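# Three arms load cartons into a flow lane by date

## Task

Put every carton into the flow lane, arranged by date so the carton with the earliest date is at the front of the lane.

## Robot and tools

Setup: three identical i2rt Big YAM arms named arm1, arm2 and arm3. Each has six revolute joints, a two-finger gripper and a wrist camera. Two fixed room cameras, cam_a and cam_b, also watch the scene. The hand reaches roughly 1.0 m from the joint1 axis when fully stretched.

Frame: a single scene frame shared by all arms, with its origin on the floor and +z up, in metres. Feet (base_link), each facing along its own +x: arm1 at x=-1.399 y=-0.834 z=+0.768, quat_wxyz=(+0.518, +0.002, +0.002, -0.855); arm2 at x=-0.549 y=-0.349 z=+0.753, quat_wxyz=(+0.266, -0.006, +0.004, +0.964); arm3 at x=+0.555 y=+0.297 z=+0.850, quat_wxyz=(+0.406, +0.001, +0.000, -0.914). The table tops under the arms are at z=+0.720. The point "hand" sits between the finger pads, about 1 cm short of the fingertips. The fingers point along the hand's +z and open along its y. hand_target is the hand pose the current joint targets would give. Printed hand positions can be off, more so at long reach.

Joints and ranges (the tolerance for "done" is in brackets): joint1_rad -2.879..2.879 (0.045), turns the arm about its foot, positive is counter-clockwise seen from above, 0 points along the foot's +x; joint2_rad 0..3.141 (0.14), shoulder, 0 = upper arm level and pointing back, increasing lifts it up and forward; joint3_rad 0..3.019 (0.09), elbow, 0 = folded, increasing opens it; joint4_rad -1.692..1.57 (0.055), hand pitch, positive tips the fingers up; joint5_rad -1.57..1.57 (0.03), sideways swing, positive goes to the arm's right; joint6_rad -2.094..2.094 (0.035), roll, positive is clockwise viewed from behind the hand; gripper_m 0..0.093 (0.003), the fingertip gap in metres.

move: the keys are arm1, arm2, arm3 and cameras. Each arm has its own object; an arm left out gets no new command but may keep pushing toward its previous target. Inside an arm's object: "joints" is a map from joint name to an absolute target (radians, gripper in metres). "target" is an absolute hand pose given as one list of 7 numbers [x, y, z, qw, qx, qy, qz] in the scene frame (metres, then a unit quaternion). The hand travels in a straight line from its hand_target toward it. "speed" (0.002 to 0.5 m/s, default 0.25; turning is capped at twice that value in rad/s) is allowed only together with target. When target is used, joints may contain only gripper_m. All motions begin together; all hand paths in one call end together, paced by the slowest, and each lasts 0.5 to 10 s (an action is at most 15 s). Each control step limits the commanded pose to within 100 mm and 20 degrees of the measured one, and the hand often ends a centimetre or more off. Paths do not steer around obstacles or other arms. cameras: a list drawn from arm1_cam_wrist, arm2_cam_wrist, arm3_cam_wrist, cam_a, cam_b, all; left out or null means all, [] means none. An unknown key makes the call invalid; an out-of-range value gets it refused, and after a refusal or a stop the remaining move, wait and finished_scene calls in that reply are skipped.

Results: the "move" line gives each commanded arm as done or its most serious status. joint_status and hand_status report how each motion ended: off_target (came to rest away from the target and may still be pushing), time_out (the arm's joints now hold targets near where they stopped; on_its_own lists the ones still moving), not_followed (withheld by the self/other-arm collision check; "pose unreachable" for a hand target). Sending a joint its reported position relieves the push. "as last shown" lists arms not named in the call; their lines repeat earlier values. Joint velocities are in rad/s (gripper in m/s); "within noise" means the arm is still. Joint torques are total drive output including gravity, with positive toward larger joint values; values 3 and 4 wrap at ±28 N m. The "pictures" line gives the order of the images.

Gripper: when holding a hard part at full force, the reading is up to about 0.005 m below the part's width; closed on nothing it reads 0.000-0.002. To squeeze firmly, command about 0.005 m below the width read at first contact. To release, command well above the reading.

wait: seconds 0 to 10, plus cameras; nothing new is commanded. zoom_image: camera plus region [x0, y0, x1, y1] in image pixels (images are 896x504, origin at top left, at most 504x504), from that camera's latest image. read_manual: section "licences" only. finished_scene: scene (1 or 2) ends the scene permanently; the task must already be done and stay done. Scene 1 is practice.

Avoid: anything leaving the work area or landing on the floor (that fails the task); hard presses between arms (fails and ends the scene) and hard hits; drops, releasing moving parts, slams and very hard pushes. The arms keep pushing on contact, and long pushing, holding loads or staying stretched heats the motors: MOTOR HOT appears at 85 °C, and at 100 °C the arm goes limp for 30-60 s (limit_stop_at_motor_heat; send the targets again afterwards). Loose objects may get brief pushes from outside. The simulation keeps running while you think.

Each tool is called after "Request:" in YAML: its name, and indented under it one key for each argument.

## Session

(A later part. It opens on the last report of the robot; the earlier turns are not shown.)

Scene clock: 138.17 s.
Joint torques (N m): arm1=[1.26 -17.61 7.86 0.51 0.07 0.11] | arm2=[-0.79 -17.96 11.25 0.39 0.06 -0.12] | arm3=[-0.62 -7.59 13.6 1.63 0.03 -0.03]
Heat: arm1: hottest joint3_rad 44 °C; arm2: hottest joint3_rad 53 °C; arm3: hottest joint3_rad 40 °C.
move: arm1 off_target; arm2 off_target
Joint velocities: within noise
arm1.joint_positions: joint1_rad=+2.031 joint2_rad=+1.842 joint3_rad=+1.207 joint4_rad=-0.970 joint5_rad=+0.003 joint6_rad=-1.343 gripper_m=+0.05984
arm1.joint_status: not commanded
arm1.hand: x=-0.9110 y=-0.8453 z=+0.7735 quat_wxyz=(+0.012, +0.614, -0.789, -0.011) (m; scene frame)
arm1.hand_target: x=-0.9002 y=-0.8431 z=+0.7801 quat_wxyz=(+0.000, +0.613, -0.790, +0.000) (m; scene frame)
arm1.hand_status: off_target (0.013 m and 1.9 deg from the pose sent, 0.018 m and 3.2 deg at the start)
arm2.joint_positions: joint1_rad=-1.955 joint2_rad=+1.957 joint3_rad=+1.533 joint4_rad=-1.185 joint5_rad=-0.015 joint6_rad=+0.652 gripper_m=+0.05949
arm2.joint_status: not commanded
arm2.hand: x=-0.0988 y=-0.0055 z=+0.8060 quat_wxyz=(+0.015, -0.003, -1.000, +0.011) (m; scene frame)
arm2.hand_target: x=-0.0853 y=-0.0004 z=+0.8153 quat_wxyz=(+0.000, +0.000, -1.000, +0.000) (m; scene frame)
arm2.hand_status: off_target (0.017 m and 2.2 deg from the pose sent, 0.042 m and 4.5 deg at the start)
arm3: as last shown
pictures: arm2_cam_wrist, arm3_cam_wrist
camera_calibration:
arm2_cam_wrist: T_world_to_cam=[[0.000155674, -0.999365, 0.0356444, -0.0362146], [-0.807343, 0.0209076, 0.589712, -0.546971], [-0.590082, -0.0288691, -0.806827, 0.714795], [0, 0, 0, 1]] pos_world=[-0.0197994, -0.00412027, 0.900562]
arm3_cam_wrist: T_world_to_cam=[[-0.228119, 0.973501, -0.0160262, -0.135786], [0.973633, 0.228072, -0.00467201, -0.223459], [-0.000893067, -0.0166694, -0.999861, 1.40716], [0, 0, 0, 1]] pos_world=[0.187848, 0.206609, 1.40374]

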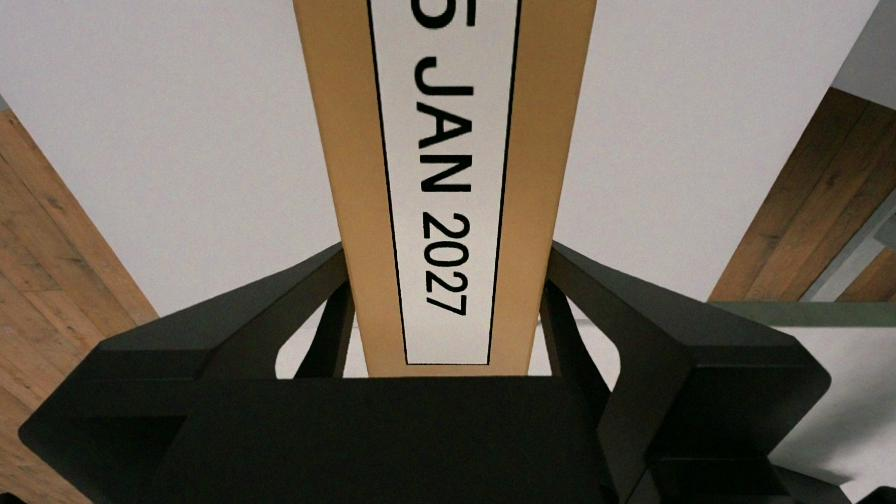

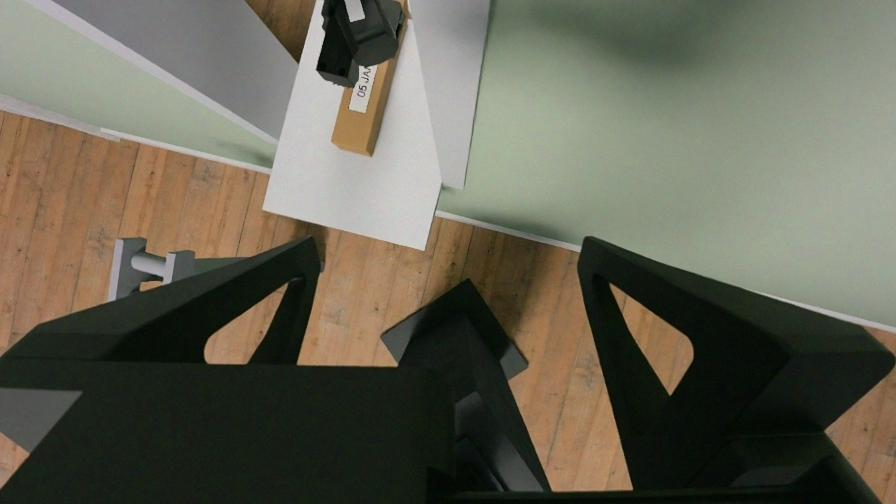

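Request:
move:
  arm1: {"target":[-0.90,-0.843,0.773,0,0.613,-0.79,0],"speed":0.05}
  arm2: {"target":[-0.06,0.0,0.802,0,0,1,0],"speed":0.08}
  cameras: []

Request:
move:
  arm1: {"joints":{"gripper_m":0.093}}
  arm2: {"target":[-0.06,0.0,0.792,0,0,1,0],"speed":0.03}
  cameras: ["arm3_cam_wrist"]

Scene clock: 141.63 s.
Joint torques (N m): arm1=[1.26 -16.97 7.43 0.64 0.07 0.11] | arm2=[-1.32 -15.91 13.56 0.36 0.01 -0.11] | arm3=[-0.79 -7.53 13.6 1.65 0.02 -0.01]
Heat: arm1: hottest joint3_rad 43 °C; arm2: hottest joint3_rad 52 °C; arm3: hottest joint3_rad 40 °C.
move: arm1 done; arm2 off_target
Joint velocities: within noise
arm1.joint_positions: joint1_rad=+2.031 joint2_rad=+1.844 joint3_rad=+1.207 joint4_rad=-0.958 joint5_rad=+0.003 joint6_rad=-1.343 gripper_m=+0.05984
arm1.joint_status: not commanded
arm1.hand: x=-0.9083 y=-0.8454 z=+0.7724 quat_wxyz=(+0.008, +0.614, -0.789, -0.008) (m; scene frame)
arm1.hand_target: x=-0.9001 y=-0.8431 z=+0.7732 quat_wxyz=(+0.000, +0.613, -0.790, +0.000) (m; scene frame)
arm1.hand_status: done (0.009 m and 1.3 deg from the pose sent, 0.011 m and 1.9 deg at the start)
arm2.joint_positions: joint1_rad=-1.972 joint2_rad=+1.990 joint3_rad=+1.564 joint4_rad=-1.177 joint5_rad=-0.014 joint6_rad=+0.625 gripper_m=+0.05949
arm2.joint_status: not commanded
arm2.hand: x=-0.0833 y=-0.0066 z=+0.7986 quat_wxyz=(+0.012, +0.002, -1.000, +0.010) (m; scene frame)
arm2.hand_target: x=-0.0608 y=-0.0009 z=+0.8023 quat_wxyz=(-0.001, +0.000, -1.000, +0.000) (m; scene frame)
arm2.hand_status: off_target (0.024 m and 1.8 deg from the pose sent, 0.039 m and 2.2 deg at the start)
arm3: as last shown
pictures: none
No camera images: "cameras" was empty.

Scene clock: 142.60 s.
Joint torques (N m): arm1=[1.26 -17.03 7.45 0.44 0.03 0.11] | arm2=[-1.26 -15.21 12.74 0.83 0 -0.11] | arm3=[-0.67 -7.65 13.57 1.68 0.01 -0.03]
Heat: arm1: hottest joint3_rad 43 °C; arm2: hottest joint3_rad 52 °C; arm3: hottest joint3_rad 40 °C.
move: arm1 done; arm2 off_target
Joint velocities: within noise
arm1.joint_positions: joint1_rad=+2.031 joint2_rad=+1.845 joint3_rad=+1.207 joint4_rad=-0.952 joint5_rad=+0.004 joint6_rad=-1.342 gripper_m=+0.09293
arm1.joint_status: all done
arm1.hand: x=-0.9069 y=-0.8455 z=+0.7720 quat_wxyz=(+0.006, +0.614, -0.790, -0.006) (m; scene frame)
arm1.hand_target: x=-0.9001 y=-0.8431 z=+0.7732 quat_wxyz=(+0.000, +0.613, -0.790, +0.000) (m; scene frame)
arm1.hand_status: not commanded
arm2.joint_positions: joint1_rad=-1.973 joint2_rad=+1.992 joint3_rad=+1.564 joint4_rad=-1.165 joint5_rad=-0.013 joint6_rad=+0.625 gripper_m=+0.05949
arm2.joint_status: not commanded
arm2.hand: x=-0.0810 y=-0.0053 z=+0.7974 quat_wxyz=(+0.008, +0.002, -1.000, +0.007) (m; scene frame)
arm2.hand_target: x=-0.0608 y=-0.0007 z=+0.7923 quat_wxyz=(+0.000, +0.000, -1.000, +0.000) (m; scene frame)
arm2.hand_status: off_target (0.022 m and 1.3 deg from the pose sent, 0.025 m and 1.8 deg at the start)
arm3: as last shown
pictures: arm3_cam_wrist
camera_calibration:
arm3_cam_wrist: T_world_to_cam=[[-0.228119, 0.973501, -0.0160262, -0.135786], [0.973633, 0.228072, -0.00467201, -0.223459], [-0.000893067, -0.0166694, -0.999861, 1.40716], [0, 0, 0, 1]] pos_world=[0.187848, 0.206609, 1.40374]

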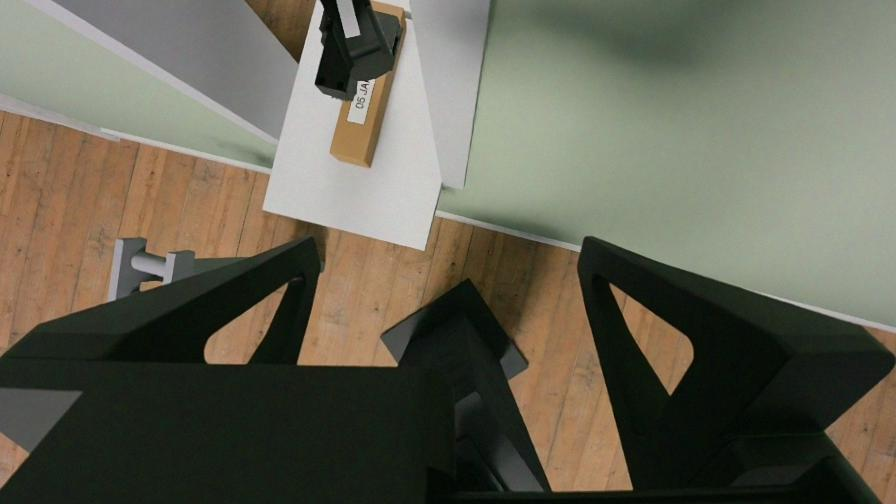

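Request:
move:
  arm1: {"target":[-0.95,-0.843,0.95,0,0.613,-0.79,0]}
  arm2: {"joints":{"gripper_m":0.093}}
  cameras: []

Request:
move:
  arm1: {"joints":{"joint1_rad":0.3,"joint2_rad":1.0,"joint3_rad":1.0}}
  arm2: {"target":[-0.10,-0.01,0.89,0,0,1,0]}
  cameras: []

Request:
move:
  arm2: {"target":[-0.32,-0.03,0.95,0,0,1,0]}
  cameras: ["arm3_cam_wrist"]

Scene clock: 147.67 s.
Joint torques (N m): arm1=[1.32 -14.15 12.12 -0.34 0.02 0.1] | arm2=[-1.03 -16.91 12.64 0.62 0.01 -0.1] | arm3=[-0.73 -7.71 13.55 1.66 0.03 -0.03]
Heat: arm1: hottest joint3_rad 43 °C; arm2: hottest joint3_rad 52 °C; arm3: hottest joint3_rad 40 °C.
move: arm1 off_target; arm2 done
Joint velocities: within noise
arm1.joint_positions: joint1_rad=+2.031 joint2_rad=+1.537 joint3_rad=+1.262 joint4_rad=-1.341 joint5_rad=+0.004 joint6_rad=-1.342 gripper_m=+0.09293
arm1.joint_status: not commanded
arm1.hand: x=-0.9654 y=-0.8451 z=+0.9305 quat_wxyz=(+0.016, +0.614, -0.789, -0.014) (m; scene frame)
arm1.hand_target: x=-0.9509 y=-0.8431 z=+0.9501 quat_wxyz=(+0.000, +0.613, -0.790, +0.000) (m; scene frame)
arm1.hand_status: off_target (0.025 m and 2.4 deg from the pose sent, 0.183 m and 1.0 deg at the start)
arm2.joint_positions: joint1_rad=-1.976 joint2_rad=+2.010 joint3_rad=+1.564 joint4_rad=-1.162 joint5_rad=-0.014 joint6_rad=+0.625 gripper_m=+0.09295
arm2.joint_status: all done
arm2.hand: x=-0.0803 y=-0.0077 z=+0.7872 quat_wxyz=(+0.015, +0.000, -1.000, +0.011) (m; scene frame)
arm2.hand_target: x=-0.0609 y=-0.0007 z=+0.7923 quat_wxyz=(+0.000, +0.000, -1.000, +0.000) (m; scene frame)
arm2.hand_status: not commanded
arm3: as last shown
pictures: none
No camera images: "cameras" was empty.

Scene clock: 149.70 s.
Joint torques (N m): arm1=[-0.15 -5.95 9.32 0.13 -0.12 0.13] | arm2=[0.44 -15.03 12.68 -0.12 -0.02 0.09] | arm3=[-0.79 -7.53 13.57 1.63 0.03 -0.02]
Heat: arm1: hottest joint3_rad 43 °C; arm2: hottest joint3_rad 52 °C; arm3: hottest joint3_rad 40 °C.
move: arm1 done; arm2 off_target
Joint velocities: within noise
arm1.joint_positions: joint1_rad=+0.311 joint2_rad=+0.998 joint3_rad=+0.997 joint4_rad=-1.342 joint5_rad=+0.007 joint6_rad=-1.342 gripper_m=+0.09295
arm1.joint_status: all done
arm1.hand: x=-1.4535 y=-1.1417 z=+1.0116 quat_wxyz=(-0.001, -0.198, -0.974, +0.111) (m; scene frame)
arm1.hand_target: x=-1.4562 y=-1.1401 z=+1.0117 quat_wxyz=(-0.001, -0.206, -0.973, +0.107) (m; scene frame)
arm1.hand_status: not commanded
arm2.joint_positions: joint1_rad=-1.973 joint2_rad=+1.830 joint3_rad=+1.564 joint4_rad=-1.315 joint5_rad=-0.014 joint6_rad=+0.629 gripper_m=+0.09295
arm2.joint_status: not commanded
arm2.hand: x=-0.1062 y=-0.0220 z=+0.8861 quat_wxyz=(+0.004, +0.000, -1.000, +0.003) (m; scene frame)
arm2.hand_target: x=-0.1004 y=-0.0103 z=+0.8901 quat_wxyz=(+0.000, +0.000, -1.000, +0.000) (m; scene frame)
arm2.hand_status: off_target (0.014 m and 0.6 deg from the pose sent, 0.105 m and 2.1 deg at the start)
arm3: as last shown
pictures: none
No camera images: "cameras" was empty.

Scene clock: 151.60 s.
Joint torques (N m): arm1=[-0.09 -5.95 9.33 0.14 -0.12 0.12] | arm2=[0.26 -9.47 8.38 -0.08 0.08 0.1] | arm3=[-0.67 -7.53 13.57 1.65 0.02 -0.02]
Heat: arm1: hottest joint3_rad 43 °C; arm2: hottest joint3_rad 51 °C; arm3: hottest joint3_rad 40 °C.
move: arm2 off_target
Joint velocities: within noise
arm1: as last shown
arm2.joint_positions: joint1_rad=-1.673 joint2_rad=+1.375 joint3_rad=+1.210 joint4_rad=-1.372 joint5_rad=-0.015 joint6_rad=+0.925 gripper_m=+0.09295
arm2.joint_status: not commanded
arm2.hand: x=-0.3131 y=-0.0251 z=+0.9583 quat_wxyz=(-0.009, +0.003, -1.000, -0.012) (m; scene frame)
arm2.hand_target: x=-0.3199 y=-0.0300 z=+0.9502 quat_wxyz=(+0.000, +0.000, -1.000, +0.000) (m; scene frame)
arm2.hand_status: off_target (0.012 m and 1.8 deg from the pose sent, 0.223 m and 0.6 deg at the start)
arm3.joint_positions: joint1_rad=-0.589 joint2_rad=+0.997 joint3_rad=+1.379 joint4_rad=-1.308 joint5_rad=+0.000 joint6_rad=+0.008 gripper_m=+0.09399
arm3.joint_status: not commanded
arm3.hand: x=+0.1893 y=+0.2059 z=+1.2807 quat_wxyz=(-0.040, -0.942, -0.113, +0.313) (m; scene frame)
arm3.hand_target: x=+0.1851 y=+0.2091 z=+1.2915 quat_wxyz=(-0.039, -0.938, -0.111, +0.326) (m; scene frame)
arm3.hand_status: not commanded
pictures: arm3_cam_wrist
camera_calibration:
arm3_cam_wrist: T_world_to_cam=[[-0.228119, 0.973501, -0.0160262, -0.135786], [0.973633, 0.228072, -0.00467201, -0.223459], [-0.000893067, -0.0166694, -0.999861, 1.40716], [0, 0, 0, 1]] pos_world=[0.187848, 0.206609, 1.40374]

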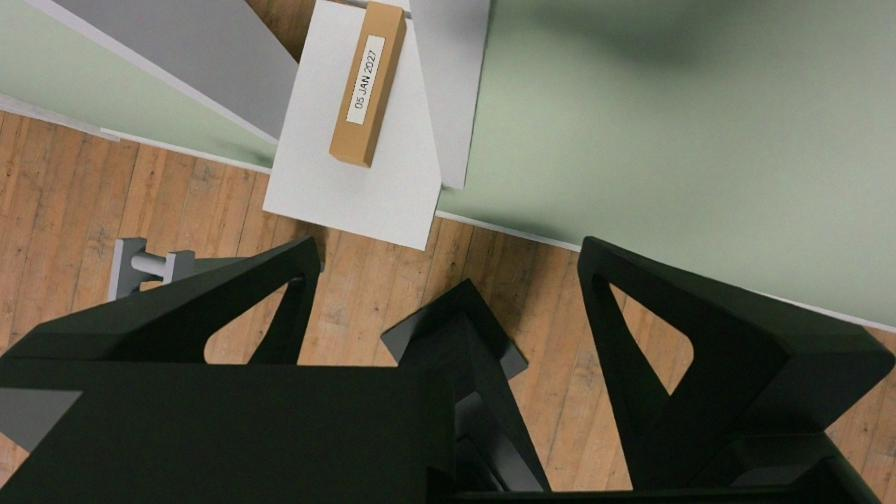

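Request:
move:
  arm2: {"joints":{"joint1_rad":2.16,"joint6_rad":-0.835}}
  arm3: {"target":[0.18,0.01,1.0,0,1,0,0]}
  cameras: ["arm2_cam_wrist","arm3_cam_wrist"]

Request:
move:
  arm2: {"target":[-0.52,-0.806,0.89,0,0.316,0.949,0]}
  arm3: {"target":[0.01,0.003,0.90,0,1,0,0]}
  cameras: ["arm2_cam_wrist","arm3_cam_wrist"]

Scene clock: 160.80 s.
Joint torques (N m): arm1=[-0.09 -5.95 9.35 0.16 -0.12 0.12] | arm2=[-0.5 -9.17 8.44 -0.03 -0.06 -0.11] | arm3=[0.73 -18.2 14.12 0.49 0 0.16]
Heat: arm1: hottest joint3_rad 43 °C; arm2: hottest joint3_rad 50 °C; arm3: hottest joint3_rad 41 °C.
move: arm2 done; arm3 off_target
Joint velocities: within noise
arm1: as last shown
arm2.joint_positions: joint1_rad=+2.168 joint2_rad=+1.375 joint3_rad=+1.210 joint4_rad=-1.372 joint5_rad=-0.016 joint6_rad=-0.825 gripper_m=+0.09305
arm2.joint_status: all done
arm2.hand: x=-0.5252 y=-0.7456 z=+0.9646 quat_wxyz=(+0.020, +0.337, +0.941, -0.017) (m; scene frame)
arm2.hand_target: x=-0.5290 y=-0.7380 z=+0.9564 quat_wxyz=(+0.014, +0.336, +0.942, -0.003) (m; scene frame)
arm2.hand_status: not commanded
arm3.joint_positions: joint1_rad=-0.187 joint2_rad=+1.603 joint3_rad=+1.279 joint4_rad=-1.285 joint5_rad=+0.003 joint6_rad=+0.648 gripper_m=+0.09399
arm3.joint_status: not commanded
arm3.hand: x=+0.1916 y=+0.0234 z=+0.9887 quat_wxyz=(+0.013, -1.000, -0.001, -0.016) (m; scene frame)
arm3.hand_target: x=+0.1806 y=+0.0104 z=+1.0003 quat_wxyz=(+0.000, -1.000, +0.000, +0.000) (m; scene frame)
arm3.hand_status: off_target (0.021 m and 2.3 deg from the pose sent, 0.342 m and 39.2 deg at the start)
pictures: arm2_cam_wrist, arm3_cam_wrist
camera_calibration:
arm2_cam_wrist: T_world_to_cam=[[-0.631301, -0.774933, 0.0306293, -0.940869], [-0.650148, 0.55035, 0.523853, -0.428413], [-0.422808, 0.310796, -0.851258, 0.953764], [0, 0, 0, 1]] pos_world=[-0.469245, -0.789759, 1.06514]
arm3_cam_wrist: T_world_to_cam=[[0.013795, 0.99962, 0.0238792, -0.0487305], [0.784304, -0.0256307, 0.619847, -0.76063], [0.620224, 0.0101778, -0.784359, 0.779464], [0, 0, 0, 1]] pos_world=[0.113795, 0.0212833, 1.08402]

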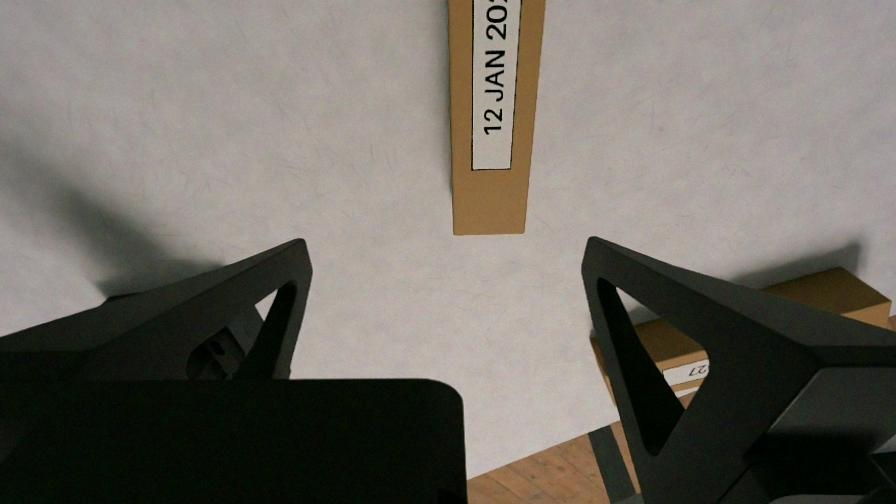

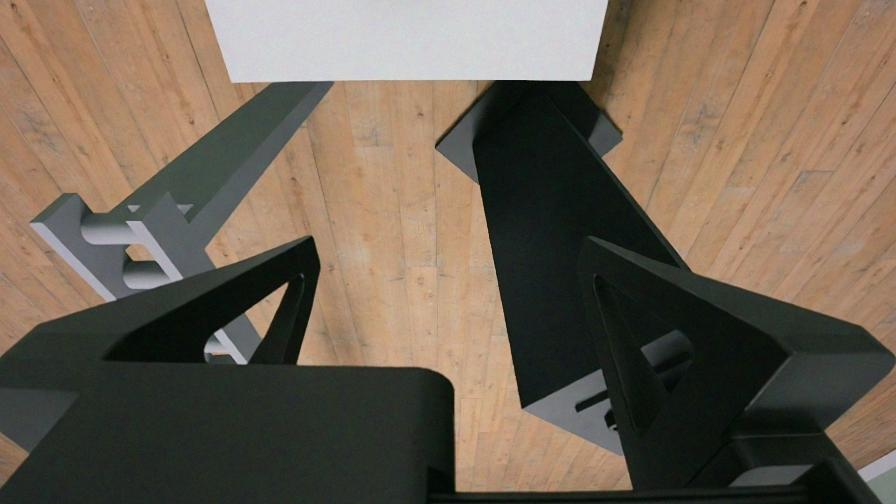

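Scene clock: 162.53 s.
Joint torques (N m): arm1=[-0.09 -5.89 9.35 0.14 -0.12 0.12] | arm2=[0.79 -11.22 13.05 0.62 -0.03 -0.13] | arm3=[-0.21 -24.06 13.94 -0.02 0 -0.05]
Heat: arm1: hottest joint3_rad 43 °C; arm2: hottest joint3_rad 50 °C; arm3: hottest joint3_rad 41 °C.
move: arm2 off_target; arm3 off_target
Joint velocities: within noise
arm1: as last shown
arm2.joint_positions: joint1_rad=+2.169 joint2_rad=+1.592 joint3_rad=+1.210 joint4_rad=-1.248 joint5_rad=+0.007 joint6_rad=-0.847 gripper_m=+0.09305
arm2.joint_status: not commanded
arm2.hand: x=-0.5257 y=-0.7846 z=+0.8780 quat_wxyz=(-0.008, +0.326, +0.945, +0.022) (m; scene frame)
arm2.hand_target: x=-0.5199 y=-0.8050 z=+0.8903 quat_wxyz=(+0.000, +0.316, +0.949, +0.000) (m; scene frame)
arm2.hand_status: off_target (0.025 m and 3.0 deg from the pose sent, 0.096 m and 3.9 deg at the start)
arm3.joint_positions: joint1_rad=-0.334 joint2_rad=+2.034 joint3_rad=+1.660 joint4_rad=-1.197 joint5_rad=+0.003 joint6_rad=+0.506 gripper_m=+0.09399
arm3.joint_status: not commanded
arm3.hand: x=+0.0217 y=+0.0056 z=+0.9027 quat_wxyz=(+0.001, -1.000, +0.002, +0.000) (m; scene frame)
arm3.hand_target: x=+0.0104 y=+0.0032 z=+0.9000 quat_wxyz=(+0.000, -1.000, +0.000, +0.000) (m; scene frame)
arm3.hand_status: off_target (0.012 m and 0.2 deg from the pose sent, 0.203 m and 2.3 deg at the start)
pictures: arm2_cam_wrist, arm3_cam_wrist
camera_calibration:
arm2_cam_wrist: T_world_to_cam=[[-0.612935, -0.789776, -0.0237734, -0.922933], [-0.646673, 0.484132, 0.589432, -0.469671], [-0.454009, 0.376657, -0.807468, 0.888741], [0, 0, 0, 1]] pos_world=[-0.465925, -0.836277, 0.972528]
arm3_cam_wrist: T_world_to_cam=[[0.0187836, 0.999824, 0.0000117169, -0.0051457], [0.803078, -0.0150944, 0.595682, -0.553166], [0.595577, -0.0111797, -0.80322, 0.835224], [0, 0, 0, 1]] pos_world=[-0.0531087, 0.00613264, 1.00038]

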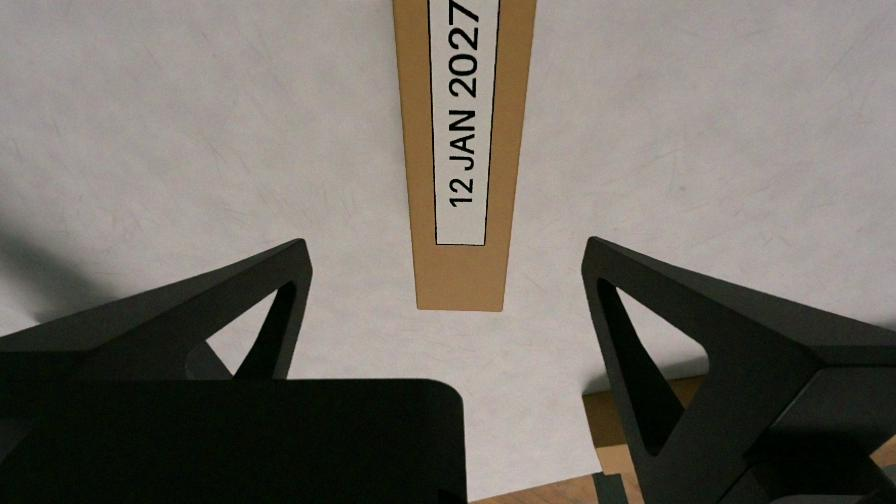

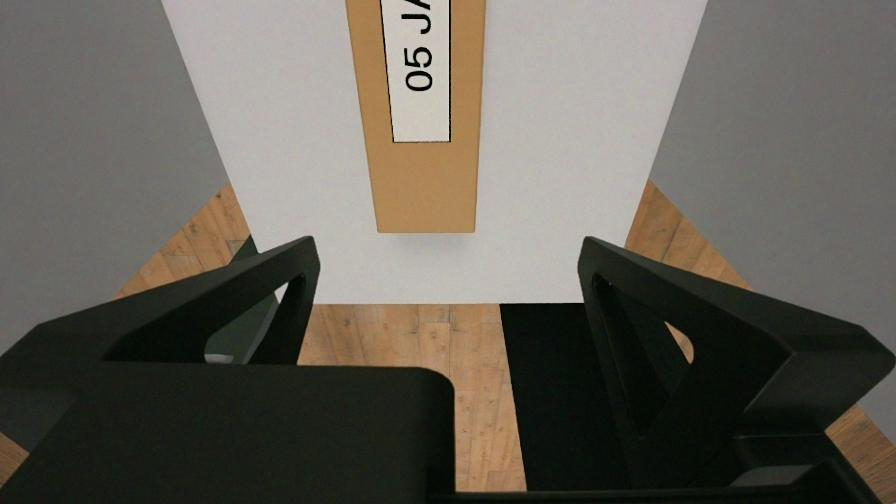

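Request:
move:
  arm2: {"target":[-0.562,-0.778,0.769,0,0.317,0.948,0]}
  arm3: {"target":[0.0,-0.013,0.785,0,1,0,0]}
  cameras: ["arm2_cam_wrist","arm3_cam_wrist"]

Request:
move:
  arm2: {"joints":{"gripper_m":0.048}}
  arm3: {"joints":{"gripper_m":0.048}}
  cameras: ["arm2_cam_wrist","arm3_cam_wrist"]

Scene clock: 170.90 s.
Joint torques (N m): arm1=[-0.03 -5.95 9.33 0.17 -0.12 0.12] | arm2=[-0.38 -11.16 7.2 0.76 -0.08 -0.16] | arm3=[0.79 -26.87 11.41 0.68 0 0.13]
Heat: arm1: hottest joint3_rad 43 °C; arm2: hottest joint3_rad 50 °C; arm3: hottest joint3_rad 41 °C.
move: arm2 done; arm3 off_target
Joint velocities: within noise
arm1: as last shown
arm2.joint_positions: joint1_rad=+2.091 joint2_rad=+1.682 joint3_rad=+1.020 joint4_rad=-0.910 joint5_rad=+0.009 joint6_rad=-0.939 gripper_m=+0.09305
arm2.joint_status: not commanded
arm2.hand: x=-0.5593 y=-0.7812 z=+0.7769 quat_wxyz=(+0.002, +0.320, +0.947, -0.005) (m; scene frame)
arm2.hand_target: x=-0.5619 y=-0.7779 z=+0.7692 quat_wxyz=(+0.000, +0.317, +0.948, +0.000) (m; scene frame)
arm2.hand_status: done (0.009 m and 0.7 deg from the pose sent, 0.115 m and 2.9 deg at the start)
arm3.joint_positions: joint1_rad=-0.334 joint2_rad=+2.225 joint3_rad=+1.660 joint4_rad=-1.020 joint5_rad=+0.003 joint6_rad=+0.505 gripper_m=+0.09399
arm3.joint_status: not commanded
arm3.hand: x=+0.0062 y=-0.0030 z=+0.7884 quat_wxyz=(+0.005, -1.000, +0.001, -0.006) (m; scene frame)
arm3.hand_target: x=+0.0003 y=-0.0130 z=+0.7852 quat_wxyz=(+0.000, -1.000, +0.000, +0.000) (m; scene frame)
arm3.hand_status: off_target (0.012 m and 0.9 deg from the pose sent, 0.121 m and 0.2 deg at the start)
pictures: arm2_cam_wrist, arm3_cam_wrist
camera_calibration:
arm2_cam_wrist: T_world_to_cam=[[-0.602095, -0.798136, 0.0214605, -0.978889], [-0.654283, 0.508624, 0.559656, -0.39534], [-0.457597, 0.322925, -0.828447, 0.762883], [0, 0, 0, 1]] pos_world=[-0.498955, -0.826561, 0.874269]
arm3_cam_wrist: T_world_to_cam=[[0.0183445, 0.999806, 0.00722833, -0.00194762], [0.795453, -0.0189742, 0.605718, -0.48067], [0.605738, -0.00536177, -0.795646, 0.746476], [0, 0, 0, 1]] pos_world=[-0.0697825, -0.00317064, 0.885096]

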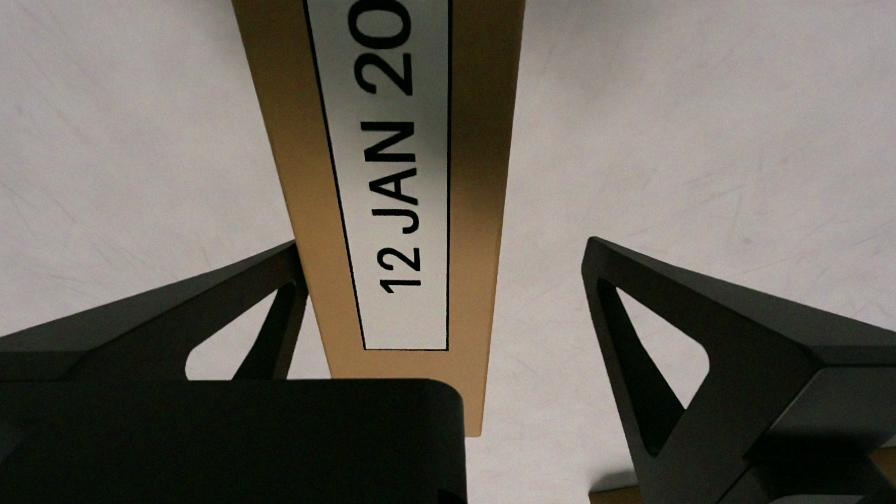

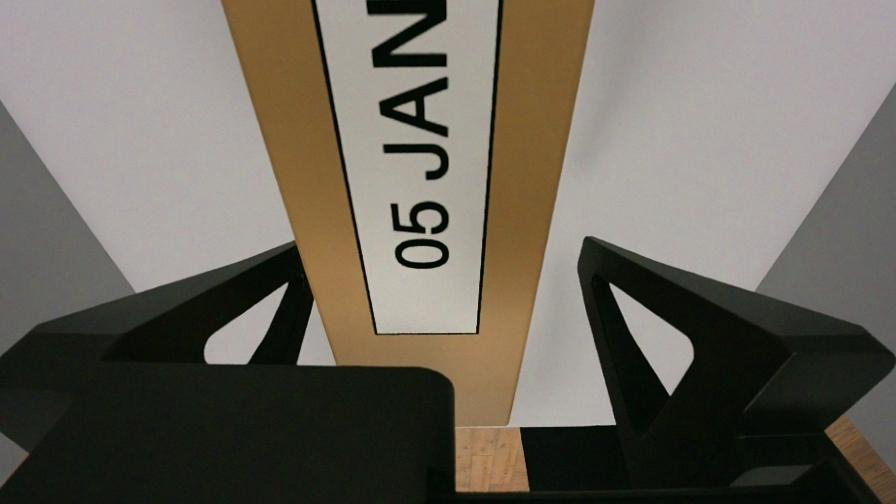

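Scene clock: 171.53 s.
Joint torques (N m): arm1=[-0.09 -5.95 9.36 0.14 -0.12 0.12] | arm2=[-0.38 -11.28 7.23 0.76 -0.04 -0.1] | arm3=[0.91 -26.75 11.47 0.64 0.08 0.11]
Heat: arm1: hottest joint3_rad 43 °C; arm2: hottest joint3_rad 50 °C; arm3: hottest joint3_rad 41 °C.
move: arm2 off_target; arm3 off_target
Joint velocities: within noise
arm1: as last shown
arm2.joint_positions: joint1_rad=+2.091 joint2_rad=+1.682 joint3_rad=+1.020 joint4_rad=-0.910 joint5_rad=+0.008 joint6_rad=-0.942 gripper_m=+0.05904
arm2.joint_status: gripper_m off_target (ended at +0.05907, target +0.04800)
arm2.hand: x=-0.5591 y=-0.7812 z=+0.7769 quat_wxyz=(+0.002, +0.318, +0.948, -0.005) (m; scene frame)
arm2.hand_target: x=-0.5620 y=-0.7779 z=+0.7692 quat_wxyz=(+0.000, +0.317, +0.948, +0.000) (m; scene frame)
arm2.hand_status: not commanded
arm3.joint_positions: joint1_rad=-0.333 joint2_rad=+2.225 joint3_rad=+1.660 joint4_rad=-1.018 joint5_rad=+0.000 joint6_rad=+0.505 gripper_m=+0.05834
arm3.joint_status: gripper_m off_target (ended at +0.05837, target +0.04800)
arm3.hand: x=+0.0063 y=-0.0040 z=+0.7883 quat_wxyz=(+0.003, -1.000, +0.001, -0.006) (m; scene frame)
arm3.hand_target: x=+0.0002 y=-0.0129 z=+0.7852 quat_wxyz=(+0.000, -1.000, +0.000, +0.000) (m; scene frame)
arm3.hand_status: not commanded
pictures: arm2_cam_wrist, arm3_cam_wrist
camera_calibration:
arm2_cam_wrist: T_world_to_cam=[[-0.59967, -0.799977, 0.0208131, -0.978353], [-0.65646, 0.50663, 0.558915, -0.397408], [-0.457664, 0.321502, -0.828963, 0.762226], [0, 0, 0, 1]] pos_world=[-0.498728, -0.826378, 0.874338]
arm3_cam_wrist: T_world_to_cam=[[0.0172435, 0.999843, 0.00395696, 0.00168417], [0.795703, -0.0161191, 0.605473, -0.480514], [0.605442, -0.00729192, -0.795856, 0.7466], [0, 0, 0, 1]] pos_world=[-0.0697055, -0.0039852, 0.885118]

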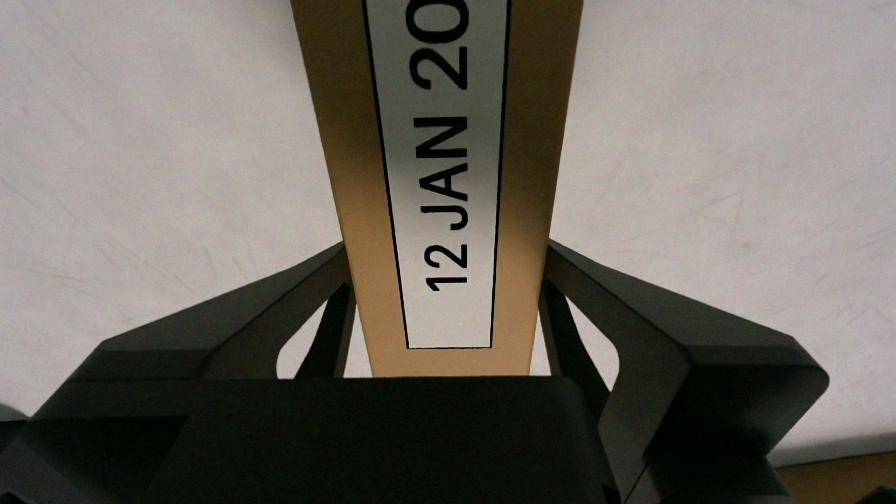

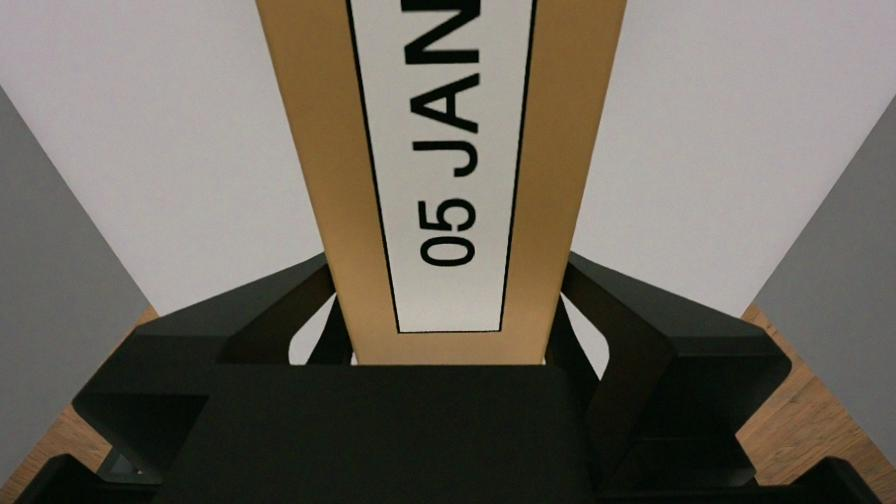

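Request:
move:
  arm2: {"target":[-0.55,-0.74,1.05,0,0.317,0.948,0]}
  arm3: {"target":[0.04,0.0,0.90,0,1,0,0]}
  cameras: ["arm3_cam_wrist"]

Request:
move:
  arm2: {"joints":{"joint1_rad":-1.45,"joint6_rad":0}}
  arm3: {"target":[0.30,-0.03,0.98,0,1,0,0]}
  cameras: ["cam_a","cam_b"]

Request:
move:
  arm2: {"target":[-0.28,-0.03,0.93,0,0,1,0]}
  arm3: {"target":[0.58,-0.26,0.96,0,1,0,0]}

Scene clock: 178.37 s.
Joint torques (N m): arm1=[-0.09 -5.95 9.33 0.13 -0.12 0.12] | arm2=[0.79 -9.05 16.23 -0.24 -0.24 0.04] | arm3=[1.14 -29.16 10.99 0.05 0.1 0.16]
Heat: arm1: hottest joint3_rad 43 °C; arm2: hottest joint3_rad 49 °C; arm3: hottest joint3_rad 41 °C.
move: arm2 off_target; arm3 off_target
Joint velocities: within noise
arm1: as last shown
arm2.joint_positions: joint1_rad=+2.107 joint2_rad=+1.369 joint3_rad=+1.349 joint4_rad=-1.632 joint5_rad=+0.012 joint6_rad=-0.927 gripper_m=+0.05905
arm2.joint_status: not commanded
arm2.hand: x=-0.5547 y=-0.7203 z=+1.0200 quat_wxyz=(-0.012, +0.317, +0.948, +0.033) (m; scene frame)
arm2.hand_target: x=-0.5501 y=-0.7377 z=+1.0497 quat_wxyz=(+0.001, +0.317, +0.948, +0.000) (m; scene frame)
arm2.hand_status: off_target (0.036 m and 4.0 deg from the pose sent, 0.276 m and 0.6 deg at the start)
arm3.joint_positions: joint1_rad=-0.322 joint2_rad=+2.035 joint3_rad=+1.586 joint4_rad=-1.162 joint5_rad=+0.000 joint6_rad=+0.516 gripper_m=+0.05834
arm3.joint_status: not commanded
arm3.hand: x=+0.0437 y=+0.0094 z=+0.8761 quat_wxyz=(+0.010, -1.000, +0.001, -0.019) (m; scene frame)
arm3.hand_target: x=+0.0404 y=+0.0002 z=+0.8997 quat_wxyz=(+0.000, -1.000, +0.000, +0.000) (m; scene frame)
arm3.hand_status: off_target (0.026 m and 2.4 deg from the pose sent, 0.117 m and 0.8 deg at the start)
pictures: arm3_cam_wrist
camera_calibration:
arm3_cam_wrist: T_world_to_cam=[[0.01735, 0.999692, 0.0177237, -0.0248027], [0.780387, -0.0246213, 0.624812, -0.579478], [0.625056, 0.00299085, -0.780574, 0.779532], [0, 0, 0, 1]] pos_world=[-0.0346032, 0.00819612, 0.970987]

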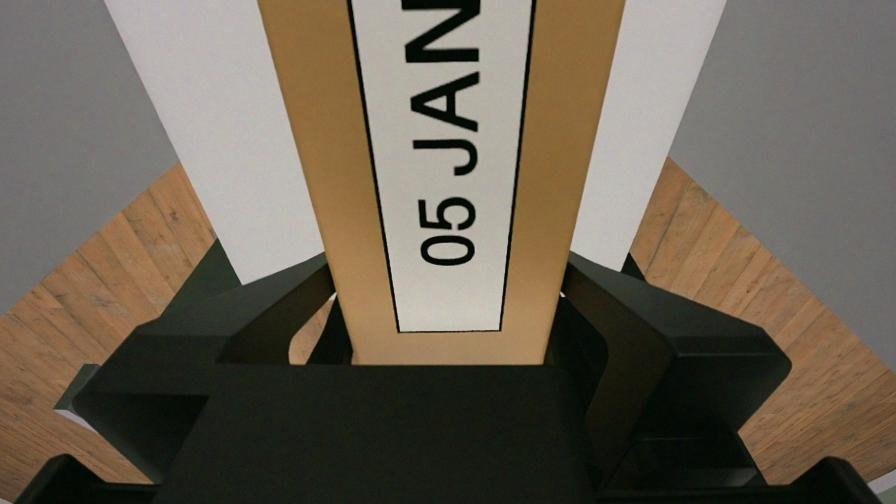

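Scene clock: 181.83 s.
Joint torques (N m): arm1=[-0.09 -5.95 9.33 0.14 -0.12 0.12] | arm2=[0.21 -11.11 15.98 -0.16 -0.01 0.03] | arm3=[0.67 -18.55 11.37 0.03 0.36 0.15]
Heat: arm1: hottest joint3_rad 43 °C; arm2: hottest joint3_rad 50 °C; arm3: hottest joint3_rad 41 °C.
move: arm2 done; arm3 off_target
Joint velocities: within noise
arm1: as last shown
arm2.joint_positions: joint1_rad=-1.455 joint2_rad=+1.379 joint3_rad=+1.352 joint4_rad=-1.635 joint5_rad=+0.008 joint6_rad=-0.004 gripper_m=+0.05913
arm2.joint_status: all done
arm2.hand: x=-0.3948 y=-0.0045 z=+1.0107 quat_wxyz=(+0.035, +0.544, -0.838, +0.036) (m; scene frame)
arm2.hand_target: x=-0.3903 y=+0.0117 z=+1.0425 quat_wxyz=(+0.001, +0.545, -0.838, +0.014) (m; scene frame)
arm2.hand_status: not commanded
arm3.joint_positions: joint1_rad=+0.072 joint2_rad=+1.512 joint3_rad=+1.103 joint4_rad=-1.195 joint5_rad=-0.006 joint6_rad=+0.903 gripper_m=+0.05834
arm3.joint_status: not commanded
arm3.hand: x=+0.3028 y=-0.0259 z=+0.9645 quat_wxyz=(+0.011, -1.000, -0.003, -0.014) (m; scene frame)
arm3.hand_target: x=+0.3001 y=-0.0298 z=+0.9799 quat_wxyz=(+0.000, -1.000, +0.000, +0.000) (m; scene frame)
arm3.hand_status: off_target (0.016 m and 2.0 deg from the pose sent, 0.279 m and 2.4 deg at the start)
pictures: cam_a, cam_b

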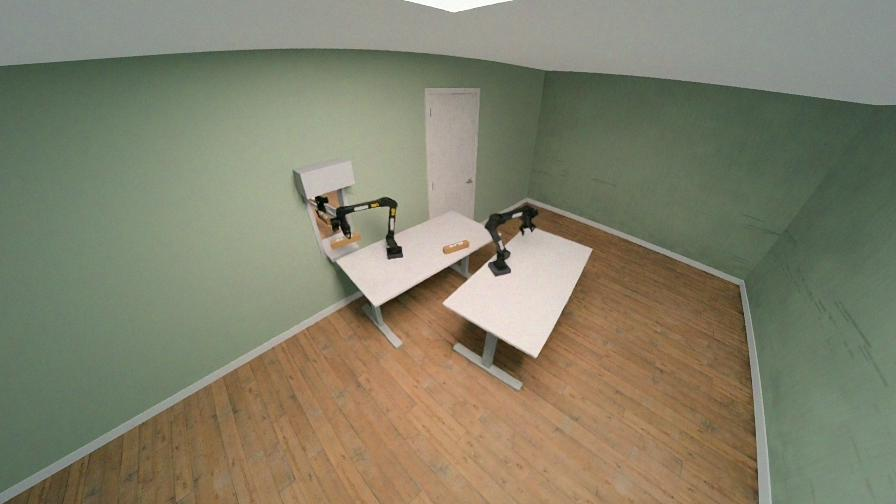

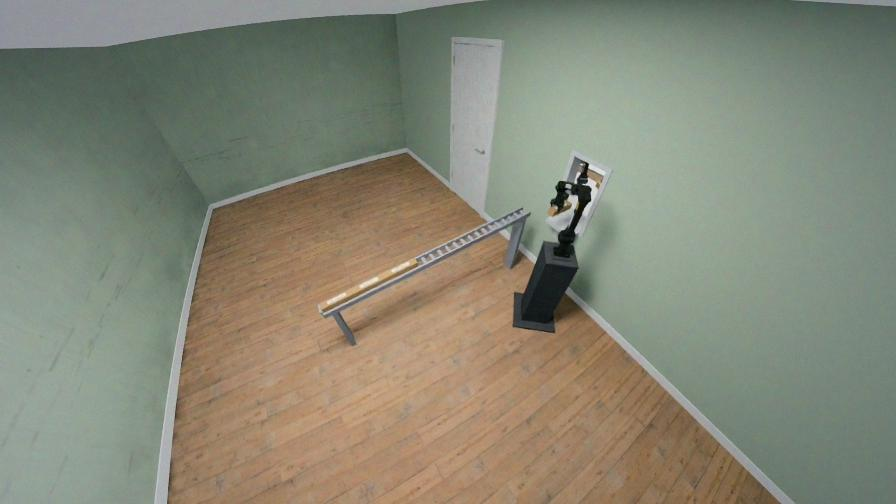

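Scene clock: 185.07 s.
Joint torques (N m): arm1=[-0.15 -5.89 9.32 0.14 -0.12 0.13] | arm2=[-0.73 -10.75 9.22 0.79 0.1 0.15] | arm3=[0.44 -23.18 15.72 -0.27 0.44 0.17]
Heat: arm1: hottest joint3_rad 43 °C; arm2: hottest joint3_rad 50 °C; arm3: hottest joint3_rad 42 °C.
move: arm2 done; arm3 off_target
Joint velocities: within noise
arm1.joint_positions: joint1_rad=+0.311 joint2_rad=+0.998 joint3_rad=+0.997 joint4_rad=-1.342 joint5_rad=+0.007 joint6_rad=-1.342 gripper_m=+0.09295
arm1.joint_status: not commanded
arm1.hand: x=-1.4535 y=-1.1417 z=+1.0116 quat_wxyz=(-0.001, -0.198, -0.974, +0.111) (m; scene frame)
arm1.hand_target: x=-1.4562 y=-1.1401 z=+1.0117 quat_wxyz=(-0.001, -0.206, -0.973, +0.107) (m; scene frame)
arm1.hand_status: not commanded
arm2.joint_positions: joint1_rad=-1.735 joint2_rad=+1.454 joint3_rad=+1.219 joint4_rad=-1.341 joint5_rad=-0.016 joint6_rad=+0.848 gripper_m=+0.05915
arm2.joint_status: not commanded
arm2.hand: x=-0.2834 y=-0.0286 z=+0.9316 quat_wxyz=(+0.003, +0.010, -1.000, +0.002) (m; scene frame)
arm2.hand_target: x=-0.2801 y=-0.0300 z=+0.9301 quat_wxyz=(+0.000, +0.000, -1.000, +0.000) (m; scene frame)
arm2.hand_status: done (0.004 m and 1.2 deg from the pose sent, 0.143 m and 66.2 deg at the start)
arm3.joint_positions: joint1_rad=+0.780 joint2_rad=+1.853 joint3_rad=+1.476 joint4_rad=-1.242 joint5_rad=-0.007 joint6_rad=+1.607 gripper_m=+0.05834
arm3.joint_status: not commanded
arm3.hand: x=+0.5796 y=-0.2378 z=+0.9391 quat_wxyz=(+0.025, -1.000, -0.005, -0.003) (m; scene frame)
arm3.hand_target: x=+0.5801 y=-0.2585 z=+0.9603 quat_wxyz=(+0.000, -1.000, +0.000, +0.000) (m; scene frame)
arm3.hand_status: off_target (0.030 m and 2.9 deg from the pose sent, 0.363 m and 2.0 deg at the start)
pictures: arm1_cam_wrist, arm2_cam_wrist, arm3_cam_wrist, cam_a, cam_b
camera_calibration:
arm1_cam_wrist: T_world_to_cam=[[-0.382017, -0.904001, 0.191951, -1.77827], [-0.69866, 0.418464, 0.580313, -1.12693], [-0.604928, 0.087581, -0.791449, 0.144879], [0, 0, 0, 1]] pos_world=[-1.37903, -1.14867, 1.10998]
arm2_cam_wrist: T_world_to_cam=[[0.024395, -0.999543, 0.0178313, -0.040278], [-0.821194, -0.00986359, 0.570564, -0.75654], [-0.570128, -0.0285619, -0.821059, 0.725361], [0, 0, 0, 1]] pos_world=[-0.206734, -0.0270041, 1.02794]
arm3_cam_wrist: T_world_to_cam=[[0.00616764, 0.998898, 0.0465349, 0.191123], [0.799201, -0.032894, 0.600163, -1.03286], [0.601032, 0.0334891, -0.798523, 0.532496], [0, 0, 0, 1]] pos_world=[0.504233, -0.24272, 1.0362]

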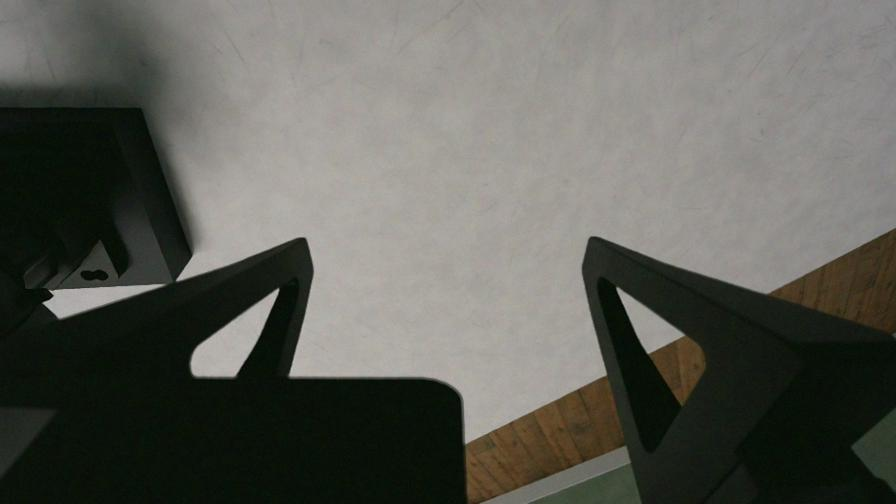

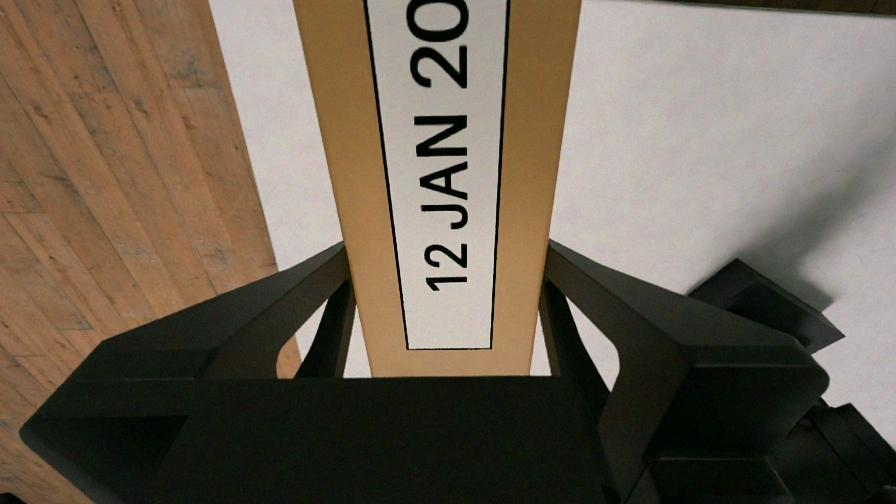

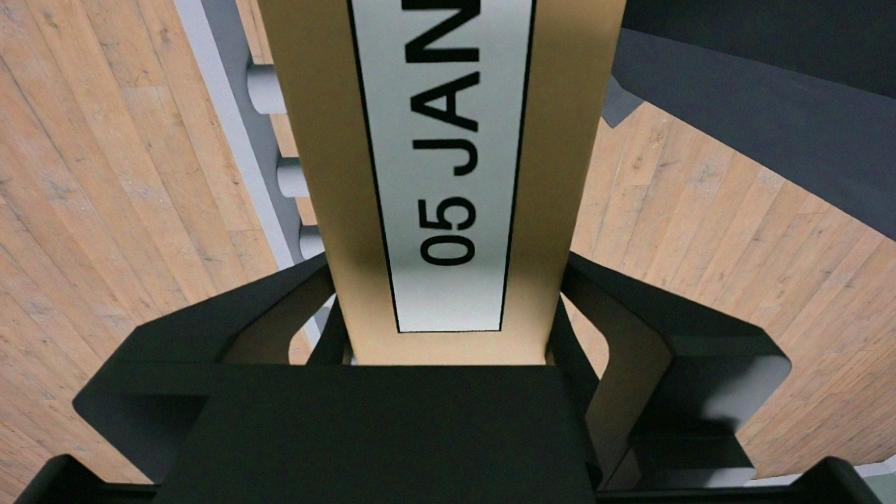

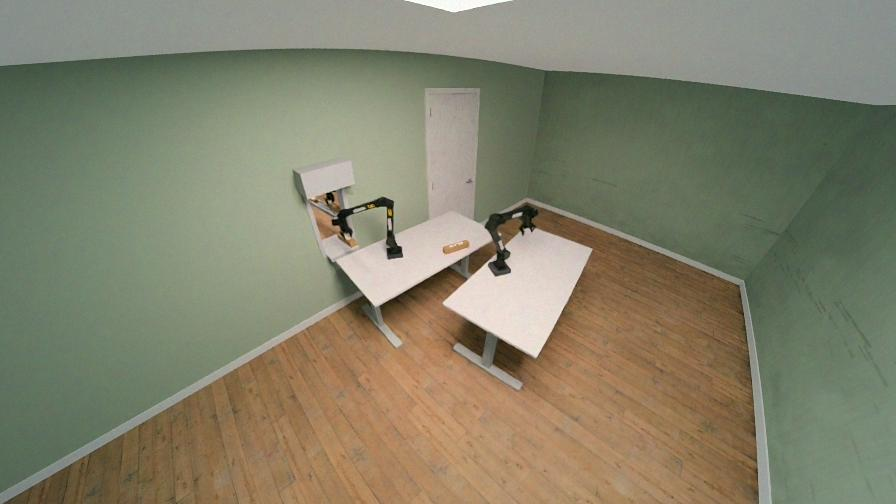

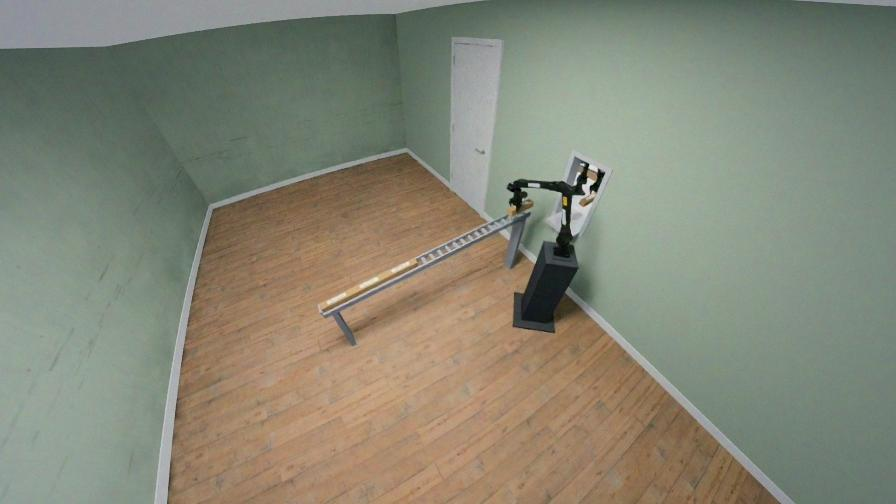

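Request:
move:
  arm2: {"target":[-0.09,0.0,0.86,0,0,1,0]}
  arm3: {"target":[0.58,-0.335,0.895,0,1,0,0]}
  cameras: ["arm3_cam_wrist","cam_b"]

Request:
zoom_image:
  camera: "cam_b"
  region: [470, 160, 590, 260]

Scene clock: 192.77 s.
Joint torques (N m): arm1=[-0.09 -6.01 9.33 0.14 -0.12 0.13] | arm2=[-0.56 -17.49 15.13 -0.24 0.06 -0.11] | arm3=[-0.09 -27.28 15.41 0.2 0.43 0.11]
Heat: arm1: hottest joint3_rad 43 °C; arm2: hottest joint3_rad 50 °C; arm3: hottest joint3_rad 43 °C.
move: arm2 off_target; arm3 off_target
Joint velocities: within noise
arm1: as last shown
arm2.joint_positions: joint1_rad=-1.955 joint2_rad=+1.904 joint3_rad=+1.523 joint4_rad=-1.261 joint5_rad=-0.015 joint6_rad=+0.655 gripper_m=+0.05915
arm2.joint_status: not commanded
arm2.hand: x=-0.1142 y=-0.0165 z=+0.8325 quat_wxyz=(+0.028, -0.004, -0.999, +0.021) (m; scene frame)
arm2.hand_target: x=-0.0920 y=-0.0014 z=+0.8607 quat_wxyz=(-0.001, +0.000, -1.000, +0.000) (m; scene frame)
arm2.hand_status: off_target (0.040 m and 4.0 deg from the pose sent, 0.208 m and 1.2 deg at the start)
arm3.joint_positions: joint1_rad=+0.780 joint2_rad=+2.102 joint3_rad=+1.692 joint4_rad=-1.221 joint5_rad=-0.007 joint6_rad=+1.608 gripper_m=+0.05834
arm3.joint_status: not commanded
arm3.hand: x=+0.5831 y=-0.3095 z=+0.8748 quat_wxyz=(+0.030, -1.000, -0.004, -0.003) (m; scene frame)
arm3.hand_target: x=+0.5800 y=-0.3334 z=+0.8958 quat_wxyz=(+0.000, -1.000, +0.000, +0.000) (m; scene frame)
arm3.hand_status: off_target (0.033 m and 3.5 deg from the pose sent, 0.107 m and 2.9 deg at the start)
pictures: arm3_cam_wrist, cam_b
camera_calibration:
arm3_cam_wrist: T_world_to_cam=[[0.00731607, 0.99827, 0.0583349, 0.25452], [0.799522, -0.0408769, 0.599244, -1.00117], [0.600592, 0.0422559, -0.798438, 0.484341], [0, 0, 0, 1]] pos_world=[0.507706, -0.315471, 0.971816]

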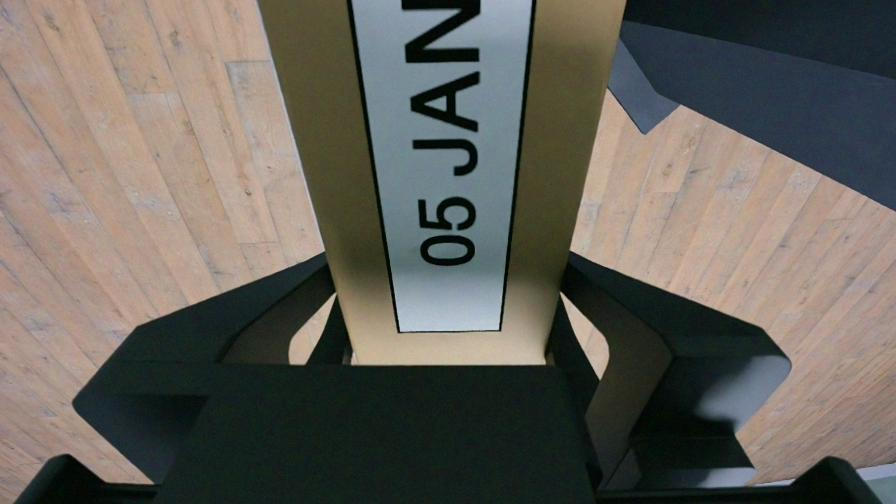

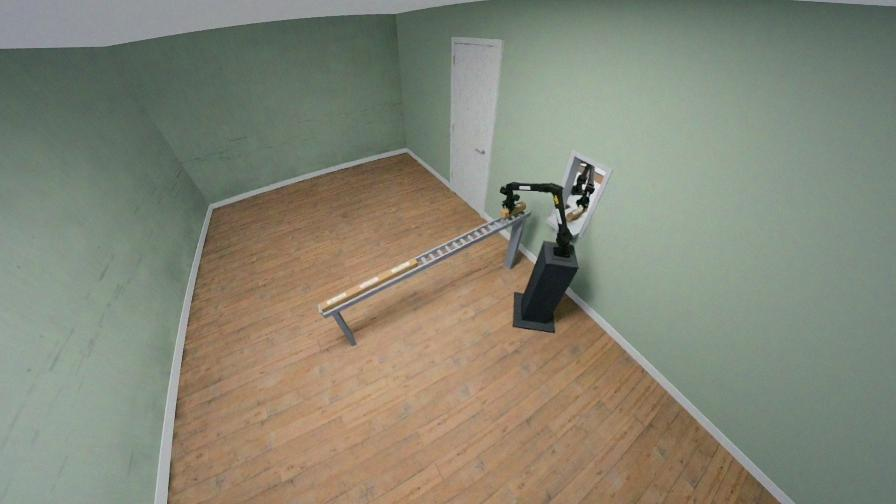

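Scaled by 4.200 from the camera's 896x504 image, which has a finer 1280x720 frame.

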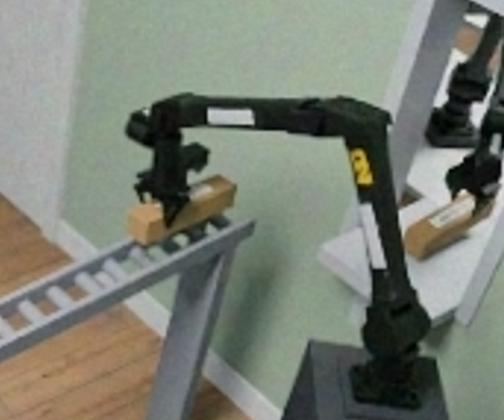

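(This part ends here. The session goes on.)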